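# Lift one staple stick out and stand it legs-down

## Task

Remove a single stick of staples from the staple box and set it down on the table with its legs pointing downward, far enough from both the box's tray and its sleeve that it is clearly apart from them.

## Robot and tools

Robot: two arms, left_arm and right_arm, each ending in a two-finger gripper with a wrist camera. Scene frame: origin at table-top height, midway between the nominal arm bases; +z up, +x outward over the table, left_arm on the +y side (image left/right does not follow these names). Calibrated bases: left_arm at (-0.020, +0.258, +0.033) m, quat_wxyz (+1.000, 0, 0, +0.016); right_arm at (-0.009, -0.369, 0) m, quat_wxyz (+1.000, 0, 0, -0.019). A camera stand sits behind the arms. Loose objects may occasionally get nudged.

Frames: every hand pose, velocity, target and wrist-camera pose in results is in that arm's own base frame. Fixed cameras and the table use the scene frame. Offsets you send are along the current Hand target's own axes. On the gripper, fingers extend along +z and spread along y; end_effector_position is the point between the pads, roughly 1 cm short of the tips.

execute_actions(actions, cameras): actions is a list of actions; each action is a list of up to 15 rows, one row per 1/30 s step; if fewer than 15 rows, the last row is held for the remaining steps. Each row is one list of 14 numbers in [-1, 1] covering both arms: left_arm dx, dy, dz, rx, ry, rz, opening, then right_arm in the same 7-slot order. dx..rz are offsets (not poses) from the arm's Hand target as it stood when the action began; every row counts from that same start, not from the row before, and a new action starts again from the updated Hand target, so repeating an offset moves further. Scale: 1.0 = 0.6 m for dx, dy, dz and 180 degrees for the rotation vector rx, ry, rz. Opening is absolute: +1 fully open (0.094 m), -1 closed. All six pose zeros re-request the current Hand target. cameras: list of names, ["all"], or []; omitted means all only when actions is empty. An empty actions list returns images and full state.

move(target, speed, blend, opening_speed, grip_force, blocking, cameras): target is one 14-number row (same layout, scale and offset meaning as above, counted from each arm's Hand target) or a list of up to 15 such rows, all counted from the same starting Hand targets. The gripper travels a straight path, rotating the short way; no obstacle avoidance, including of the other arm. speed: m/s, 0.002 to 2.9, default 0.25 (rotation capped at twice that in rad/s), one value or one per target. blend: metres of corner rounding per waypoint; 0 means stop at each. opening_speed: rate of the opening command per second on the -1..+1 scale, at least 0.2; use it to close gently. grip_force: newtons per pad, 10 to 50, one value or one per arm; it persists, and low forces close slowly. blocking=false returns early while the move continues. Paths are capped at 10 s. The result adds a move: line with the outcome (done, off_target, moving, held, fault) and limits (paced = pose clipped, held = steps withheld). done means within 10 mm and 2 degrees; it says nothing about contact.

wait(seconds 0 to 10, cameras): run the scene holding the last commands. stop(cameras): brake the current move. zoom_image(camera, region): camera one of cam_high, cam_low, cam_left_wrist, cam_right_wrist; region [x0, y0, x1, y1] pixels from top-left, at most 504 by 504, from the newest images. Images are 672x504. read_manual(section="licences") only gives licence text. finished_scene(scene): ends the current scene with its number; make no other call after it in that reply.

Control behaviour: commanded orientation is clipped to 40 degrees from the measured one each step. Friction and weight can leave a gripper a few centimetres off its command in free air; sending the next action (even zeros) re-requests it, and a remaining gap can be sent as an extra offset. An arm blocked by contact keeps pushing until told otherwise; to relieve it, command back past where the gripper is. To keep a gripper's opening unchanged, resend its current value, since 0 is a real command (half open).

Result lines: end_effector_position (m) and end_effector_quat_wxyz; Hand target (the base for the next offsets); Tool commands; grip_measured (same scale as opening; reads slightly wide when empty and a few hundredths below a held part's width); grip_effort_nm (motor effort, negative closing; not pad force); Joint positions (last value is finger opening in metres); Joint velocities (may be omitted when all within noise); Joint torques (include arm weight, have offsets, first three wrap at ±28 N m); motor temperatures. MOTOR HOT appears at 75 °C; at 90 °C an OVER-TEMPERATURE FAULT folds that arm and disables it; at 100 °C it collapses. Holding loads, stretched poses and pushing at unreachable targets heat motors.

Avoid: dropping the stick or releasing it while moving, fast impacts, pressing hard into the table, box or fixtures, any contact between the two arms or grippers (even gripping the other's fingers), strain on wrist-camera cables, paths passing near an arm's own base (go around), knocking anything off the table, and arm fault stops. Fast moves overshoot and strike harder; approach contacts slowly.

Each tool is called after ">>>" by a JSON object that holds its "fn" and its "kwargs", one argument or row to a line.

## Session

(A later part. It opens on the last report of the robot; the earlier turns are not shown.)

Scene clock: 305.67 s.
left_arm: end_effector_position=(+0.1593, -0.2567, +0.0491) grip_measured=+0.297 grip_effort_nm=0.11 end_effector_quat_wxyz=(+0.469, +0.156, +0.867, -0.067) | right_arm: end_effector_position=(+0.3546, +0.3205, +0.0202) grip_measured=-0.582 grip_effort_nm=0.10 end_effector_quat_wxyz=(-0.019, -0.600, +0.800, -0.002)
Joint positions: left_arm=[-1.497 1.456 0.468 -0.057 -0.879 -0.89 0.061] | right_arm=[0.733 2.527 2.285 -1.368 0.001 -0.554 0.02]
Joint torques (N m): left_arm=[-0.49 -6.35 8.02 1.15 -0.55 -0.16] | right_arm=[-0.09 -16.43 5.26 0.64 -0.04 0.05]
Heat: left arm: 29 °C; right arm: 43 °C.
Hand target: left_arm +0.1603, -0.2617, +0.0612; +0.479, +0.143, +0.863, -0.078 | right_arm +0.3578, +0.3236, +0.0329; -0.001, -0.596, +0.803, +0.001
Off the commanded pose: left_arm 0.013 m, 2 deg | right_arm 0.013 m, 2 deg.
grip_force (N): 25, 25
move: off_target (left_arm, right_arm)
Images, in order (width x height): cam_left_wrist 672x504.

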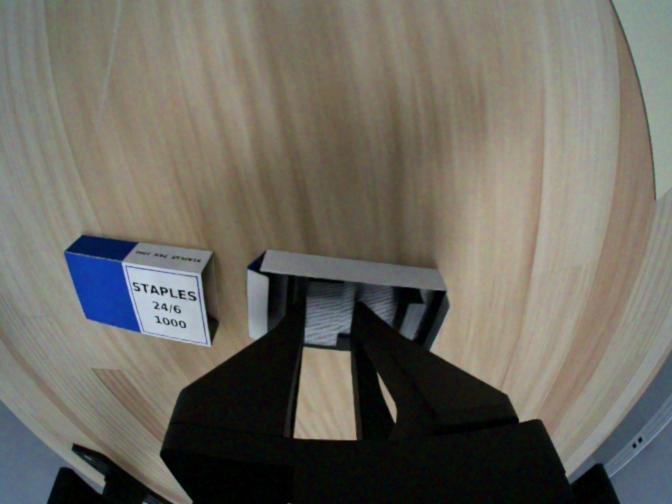

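>>> {"fn": "move", "kwargs": {
  "target": [
    [0,0,0,0,0,0,0.3,0,0,0,0,0,0,-0.82],
    [0,0,0,0,0,0,0.3,0,0,-0.1,0,0,0,-0.82]
  ],
  "cameras": ["cam_left_wrist"],
  "speed": 0.1
}}

>>> {"fn": "zoom_image", "kwargs": {
  "camera": "cam_left_wrist",
  "region": [210, 180, 410, 360]
}}

Scene clock: 312.77 s.
left_arm: end_effector_position=(+0.1593, -0.2567, +0.0491) grip_measured=+0.297 grip_effort_nm=0.11 end_effector_quat_wxyz=(+0.469, +0.156, +0.867, -0.067) | right_arm: end_effector_position=(+0.3572, +0.3228, +0.0771) grip_measured=-0.725 grip_effort_nm=-0.55 end_effector_quat_wxyz=(+0.001, -0.600, +0.800, +0.000)
Joint positions: left_arm=[-1.497 1.456 0.468 -0.057 -0.879 -0.89 0.061] | right_arm=[0.733 2.524 2.508 -1.553 0.001 -0.554 0.013]
Joint torques (N m): left_arm=[-0.49 -6.35 8.02 1.15 -0.55 -0.16] | right_arm=[-0.2 -15.66 6.58 0.44 -0.04 0.05]
Heat: left arm: 29 °C; right arm: 45 °C.
Hand target: left_arm +0.1603, -0.2617, +0.0612; +0.479, +0.143, +0.863, -0.078 | right_arm +0.3580, +0.3236, +0.0929; -0.001, -0.596, +0.803, +0.001
Off the commanded pose: left_arm 0.013 m, 2 deg | right_arm 0.016 m, 1 deg.
joint sent to its limit (right arm) — joint 4 (wrist pitch), lower limit. The joint targets still meet the commanded pose.
grip_force (N): 25, 25
move: off_target (left_arm, right_arm)
Images, in order (width x height): cam_left_wrist 672x504.

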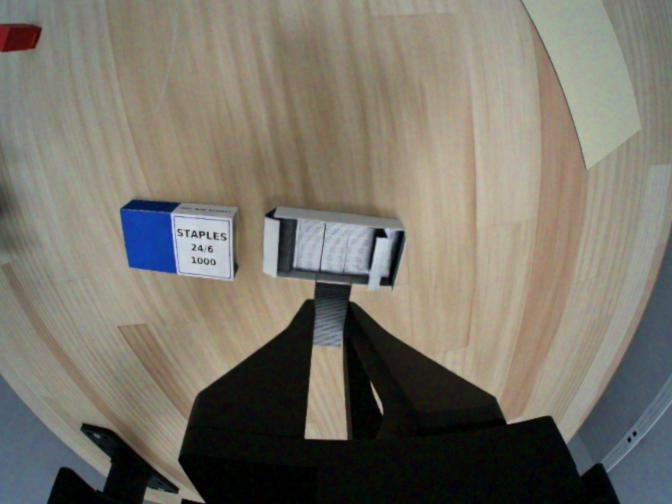

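Scaled by 2.520 from the camera's 672x504 image, which has a finer 960x720 frame.

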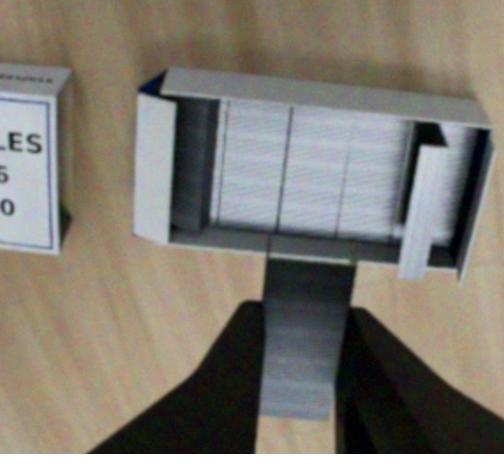

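>>> {"fn": "move", "kwargs": {
  "target": [
    [0,0,0,0,0,0,0.3,0.192,-0.0566,0,0,0,0,-0.82],
    [0,0,0,0,0,0,0.3,0.192,-0.0566,0.0833,0,0,0,-0.82]
  ],
  "cameras": ["cam_left_wrist"],
  "speed": [0.2,0.08]
}}

>>> {"fn": "zoom_image", "kwargs": {
  "camera": "cam_left_wrist",
  "region": [210, 180, 450, 380]
}}

Scene clock: 320.77 s.
left_arm: end_effector_position=(+0.1593, -0.2567, +0.0491) grip_measured=+0.297 grip_effort_nm=0.11 end_effector_quat_wxyz=(+0.469, +0.156, +0.867, -0.067) | right_arm: end_effector_position=(+0.3566, +0.1998, +0.0394) grip_measured=-0.725 grip_effort_nm=-0.55 end_effector_quat_wxyz=(-0.010, -0.591, +0.807, +0.000)
Joint positions: left_arm=[-1.497 1.456 0.468 -0.057 -0.879 -0.89 0.061] | right_arm=[0.51 2.159 1.726 -1.159 0.004 -0.755 0.013]
Joint torques (N m): left_arm=[-0.49 -6.35 8.02 1.15 -0.55 -0.16] | right_arm=[0.31 -12.7 5.16 0.68 -0.09 -0.08]
Heat: left arm: 29 °C; right arm: 43 °C.
Hand target: left_arm +0.1603, -0.2617, +0.0612; +0.479, +0.143, +0.863, -0.078 | right_arm +0.3572, +0.2033, +0.0428; -0.001, -0.596, +0.803, +0.000
Off the commanded pose: left_arm 0.013 m, 2 deg | right_arm 0.005 m, 1 deg.
grip_force (N): 25, 25
move: off_target (left_arm)
Images, in order (width x height): cam_left_wrist 672x504.

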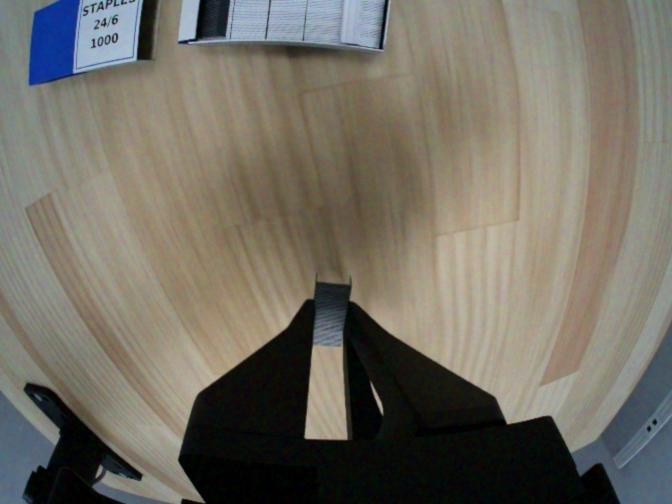

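Scaled by 2.100 from the camera's 672x504 image, which has a finer 960x720 frame.

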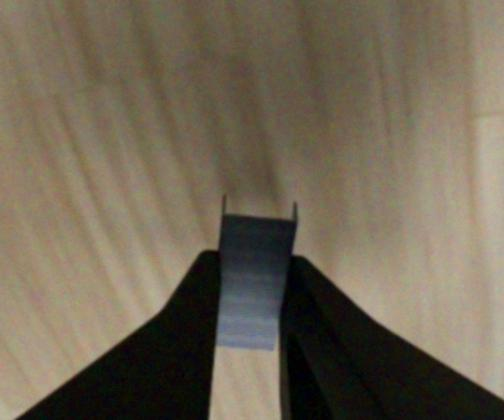

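>>> {"fn": "move", "kwargs": {
  "target": [
    [0,0,0,0,0,0,0.3,0,0,0.03,0,0,0,-0.82],
    [0,0,0,0,0,0,0.3,0,0,0.0417,0,0,0,-0.82]
  ],
  "cameras": ["cam_left_wrist","cam_low"],
  "speed": 0.05
}}

>>> {"fn": "zoom_image", "kwargs": {
  "camera": "cam_low",
  "region": [290, 250, 370, 330]
}}

Scene clock: 325.53 s.
left_arm: end_effector_position=(+0.1593, -0.2567, +0.0491) grip_measured=+0.297 grip_effort_nm=0.11 end_effector_quat_wxyz=(+0.469, +0.156, +0.867, -0.067) | right_arm: end_effector_position=(+0.3581, +0.2007, +0.0231) grip_measured=-0.725 grip_effort_nm=-0.55 end_effector_quat_wxyz=(+0.001, -0.591, +0.807, -0.002)
Joint positions: left_arm=[-1.497 1.456 0.468 -0.057 -0.879 -0.89 0.061] | right_arm=[0.51 2.159 1.66 -1.07 0.004 -0.755 0.013]
Joint torques (N m): left_arm=[-0.5 -6.37 8.02 1.15 -0.55 -0.16] | right_arm=[0.25 -10.62 5 0.78 -0.06 -0.07]
Heat: left arm: 29 °C; right arm: 41 °C.
Hand target: left_arm +0.1603, -0.2617, +0.0612; +0.479, +0.143, +0.863, -0.078 | right_arm +0.3572, +0.2034, +0.0178; -0.001, -0.596, +0.803, +0.000
Off the commanded pose: left_arm 0.013 m, 2 deg | right_arm 0.006 m, 1 deg.
grip_force (N): 25, 25
move: off_target (left_arm)
Images, in order (width x height): cam_low 672x504, cam_left_wrist 672x504.

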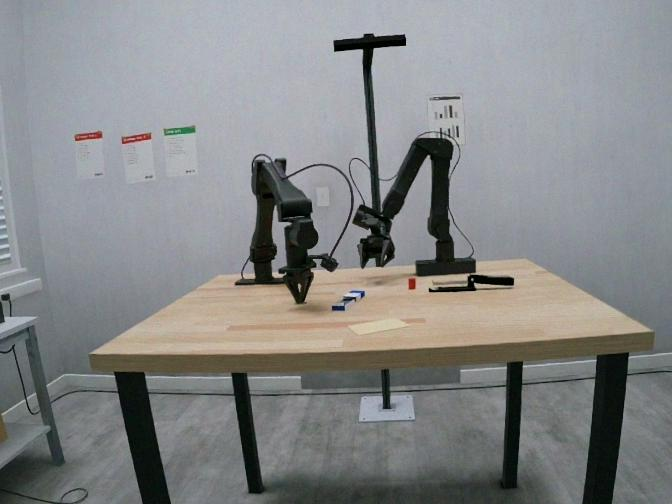

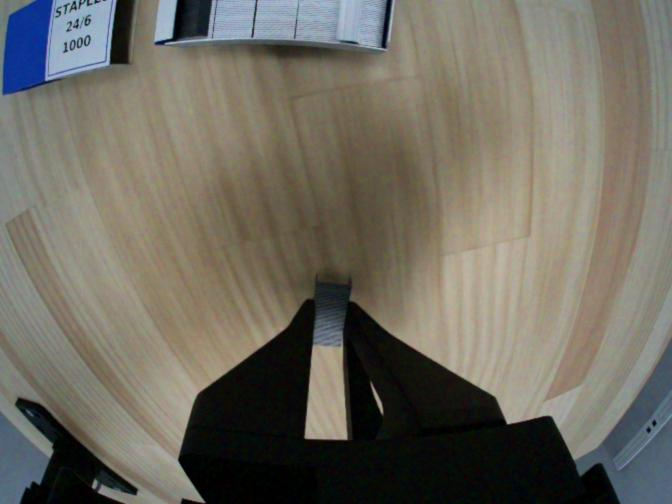

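Scaled by 6.300 from the camera's 672x504 image, which has a finer 960x720 frame.

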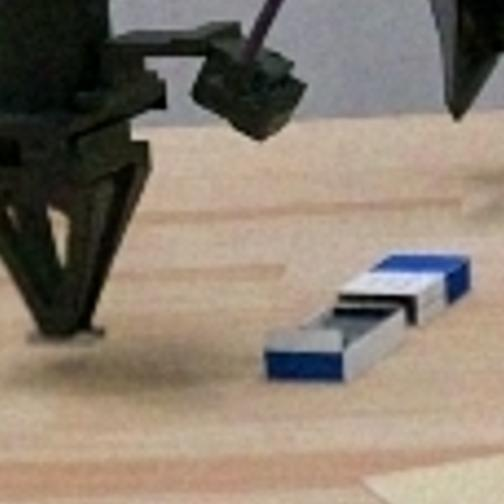

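>>> {"fn": "move", "kwargs": {
  "target": [0,0,0,0,0,0,0.3,0,0,0.01,0,0,0,-0.82],
  "cameras": ["cam_left_wrist","cam_low"],
  "speed": 0.05
}}

>>> {"fn": "zoom_image", "kwargs": {
  "camera": "cam_low",
  "region": [290, 250, 370, 330]
}}

Scene clock: 331.63 s.
left_arm: end_effector_position=(+0.1593, -0.2567, +0.0491) grip_measured=+0.297 grip_effort_nm=0.11 end_effector_quat_wxyz=(+0.469, +0.156, +0.867, -0.067) | right_arm: end_effector_position=(+0.3590, +0.2012, +0.0199) grip_measured=-0.725 grip_effort_nm=-0.56 end_effector_quat_wxyz=(+0.004, -0.591, +0.807, -0.002)
Joint positions: left_arm=[-1.497 1.456 0.468 -0.057 -0.879 -0.89 0.061] | right_arm=[0.51 2.159 1.647 -1.05 0.004 -0.755 0.013]
Joint torques (N m): left_arm=[-0.5 -6.35 8.02 1.15 -0.55 -0.16] | right_arm=[0.43 -10.21 5.18 0.81 -0.1 -0.05]
Heat: left arm: 29 °C; right arm: 40 °C.
Hand target: left_arm +0.1603, -0.2617, +0.0612; +0.479, +0.143, +0.863, -0.078 | right_arm +0.3572, +0.2034, +0.0118; -0.001, -0.596, +0.803, +0.000
Off the commanded pose: left_arm 0.013 m, 2 deg | right_arm 0.009 m, 1 deg.
grip_force (N): 25, 25
move: off_target (left_arm)
Images, in order (width x height): cam_low 672x504, cam_left_wrist 672x504.

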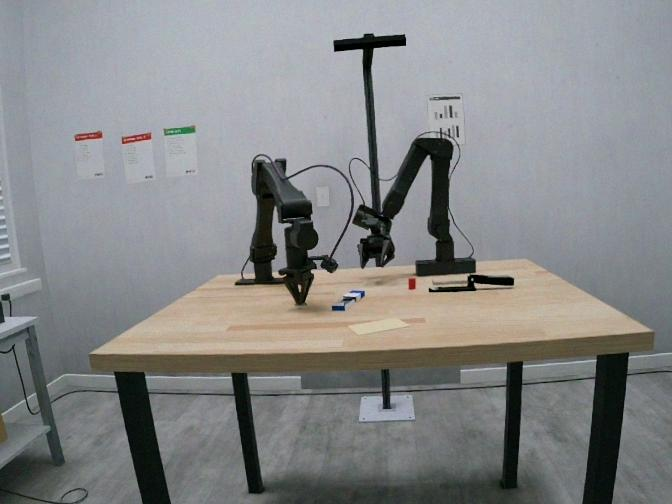

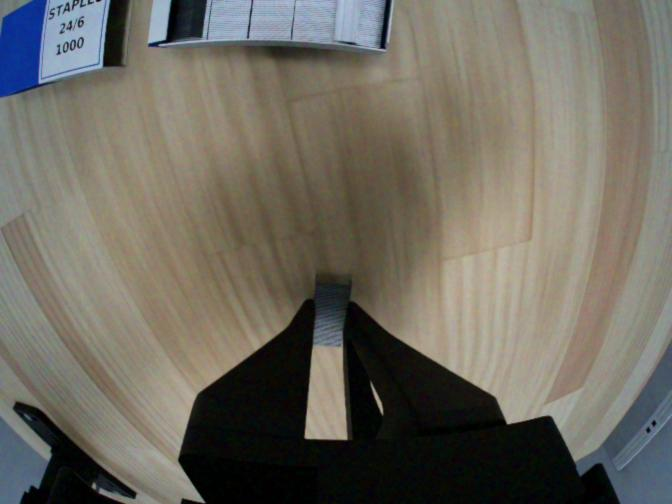

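Scaled by 6.300 from the camera's 672x504 image, which has a finer 960x720 frame.

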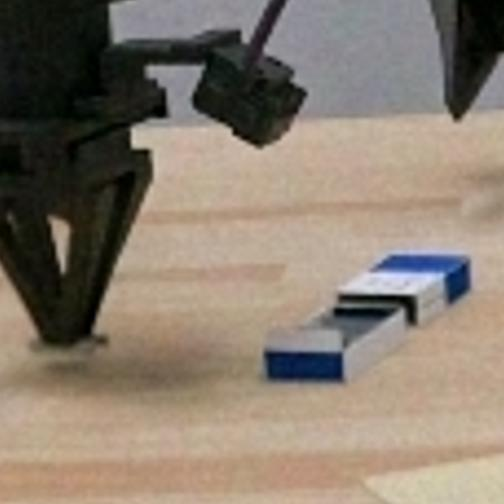

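>>> {"fn": "move", "kwargs": {
  "target": [0,0,0,0,0,0,0.3,0,0,0.01,0,0,0,-0.82],
  "speed": 0.05
}}

>>> {"fn": "move", "kwargs": {
  "target": [0,0,0,0,0,0,0.3,0,0,0.008,0,0,0,-0.82],
  "speed": 0.05,
  "cameras": ["cam_left_wrist","cam_low"]
}}

>>> {"fn": "zoom_image", "kwargs": {
  "camera": "cam_low",
  "region": [290, 250, 370, 330]
}}

Scene clock: 337.60 s.
left_arm: end_effector_position=(+0.1593, -0.2567, +0.0491) grip_measured=+0.297 grip_effort_nm=0.11 end_effector_quat_wxyz=(+0.469, +0.156, +0.867, -0.067) | right_arm: end_effector_position=(+0.3581, +0.2007, +0.0130) grip_measured=-0.725 grip_effort_nm=-0.56 end_effector_quat_wxyz=(+0.001, -0.591, +0.807, -0.002)
Joint positions: left_arm=[-1.497 1.456 0.468 -0.057 -0.879 -0.89 0.061] | right_arm=[0.51 2.169 1.634 -1.033 0.004 -0.755 0.013]
Joint torques (N m): left_arm=[-0.49 -6.34 8.01 1.15 -0.55 -0.16] | right_arm=[0.17 -10.35 5.12 0.8 -0.18 -0.1]
Heat: left arm: 29 °C; right arm: 39 °C.
Hand target: left_arm +0.1603, -0.2617, +0.0612; +0.479, +0.143, +0.863, -0.078 | right_arm +0.3572, +0.2034, +0.0059; -0.001, -0.596, +0.803, +0.000
Off the commanded pose: left_arm 0.013 m, 2 deg | right_arm 0.008 m, 1 deg.
grip_force (N): 25, 25
move: off_target (left_arm)

Scene clock: 338.30 s.
left_arm: end_effector_position=(+0.1593, -0.2567, +0.0491) grip_measured=+0.297 grip_effort_nm=0.11 end_effector_quat_wxyz=(+0.469, +0.156, +0.867, -0.067) | right_arm: end_effector_position=(+0.3585, +0.2009, +0.0121) grip_measured=-0.725 grip_effort_nm=-0.56 end_effector_quat_wxyz=(+0.002, -0.591, +0.807, -0.002)
Joint positions: left_arm=[-1.497 1.456 0.468 -0.057 -0.879 -0.89 0.061] | right_arm=[0.51 2.169 1.631 -1.027 0.004 -0.755 0.013]
Joint torques (N m): left_arm=[-0.49 -6.35 8.01 1.15 -0.55 -0.16] | right_arm=[0.32 -9.89 4.42 0.94 -0.11 -0.11]
Heat: left arm: 29 °C; right arm: 39 °C.
Hand target: left_arm +0.1603, -0.2617, +0.0612; +0.479, +0.143, +0.863, -0.078 | right_arm +0.3572, +0.2034, +0.0011; +0.000, -0.596, +0.803, +0.000
Off the commanded pose: left_arm 0.013 m, 2 deg | right_arm 0.011 m, 1 deg.
grip_force (N): 25, 25
move: off_target (left_arm, right_arm)
Images, in order (width x height): cam_low 672x504, cam_left_wrist 672x504.

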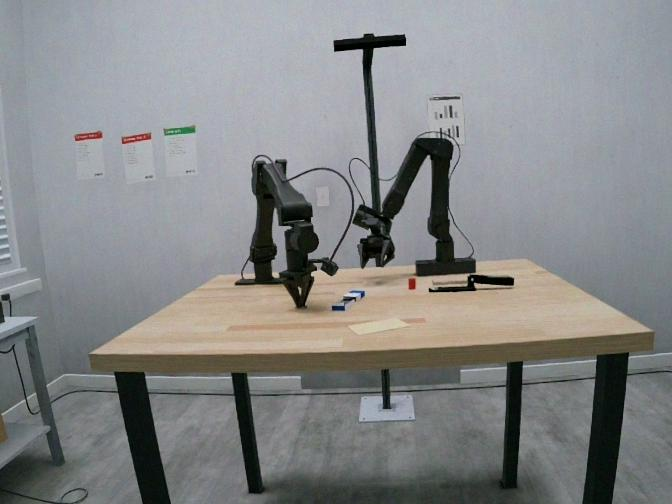

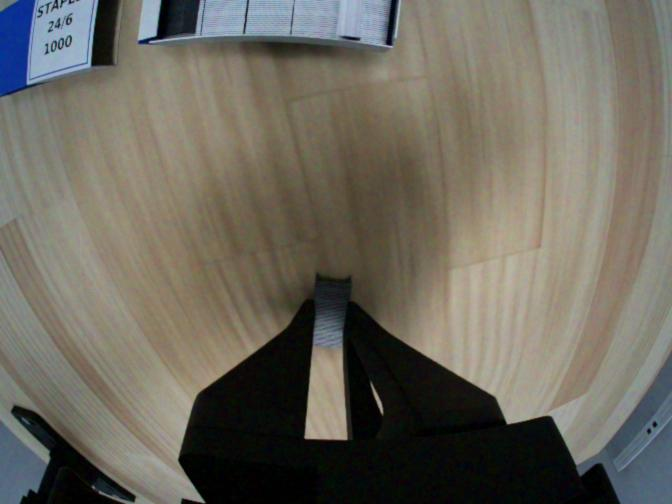

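Scaled by 6.300 from the camera's 672x504 image, which has a finer 960x720 frame.

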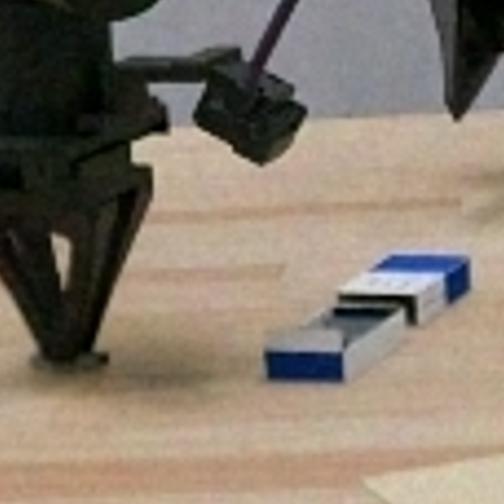

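>>> {"fn": "move", "kwargs": {
  "target": [
    [0,0,0,0,0,0,0.3,0,0,-0.01,0,0,0,-0.82],
    [0,0,0,0,0,0,0.3,0,0,-0.01,0,0,0,-0.6],
    [0,0,0,0,0,0,0.3,0,0,-0.15,0,0,0,-0.6]
  ],
  "speed": 0.1,
  "cameras": ["cam_left_wrist"]
}}

>>> {"fn": "finished_scene", "kwargs": {
  "scene": 1
}}

Scene clock: 345.20 s.
left_arm: end_effector_position=(+0.1593, -0.2567, +0.0491) grip_measured=+0.297 grip_effort_nm=0.11 end_effector_quat_wxyz=(+0.469, +0.156, +0.867, -0.067) | right_arm: end_effector_position=(+0.3551, +0.1990, +0.0747) grip_measured=-0.602 grip_effort_nm=0.11 end_effector_quat_wxyz=(-0.019, -0.591, +0.806, +0.001)
Joint positions: left_arm=[-1.497 1.456 0.468 -0.057 -0.879 -0.89 0.061] | right_arm=[0.51 2.153 1.857 -1.313 0.004 -0.755 0.019]
Joint torques (N m): left_arm=[-0.47 -6.37 8.01 1.16 -0.55 -0.16] | right_arm=[0.35 -14.19 7.28 0.3 -0.05 -0.07]
Motor temperatures (°C): left_arm=[24 29 29 26 23 22 23] | right_arm=[24 38 27 29 24 25 24]
Heat: left arm: 29 °C; right arm: 38 °C.
Hand target: left_arm +0.1603, -0.2617, +0.0612; +0.479, +0.143, +0.863, -0.078 | right_arm +0.3573, +0.2033, +0.0911; -0.001, -0.596, +0.803, +0.000
Off the commanded pose: left_arm 0.013 m, 2 deg | right_arm 0.017 m, 2 deg.
grip_force (N): 25, 25
move: off_target (left_arm, right_arm)
Images, in order (width x height): cam_left_wrist 672x504.

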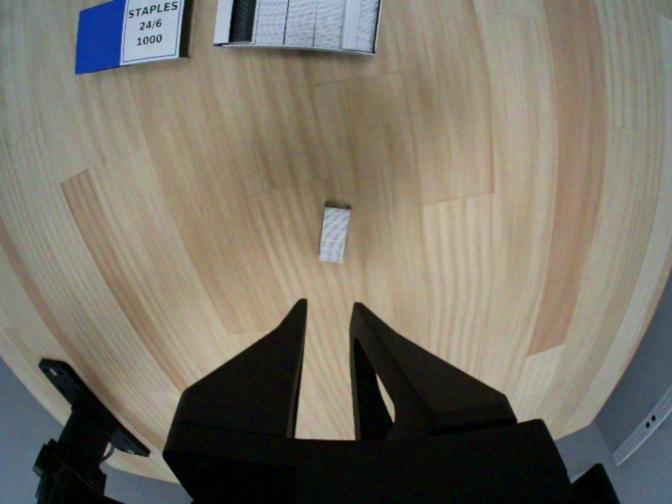

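The scene is finished: the task was done.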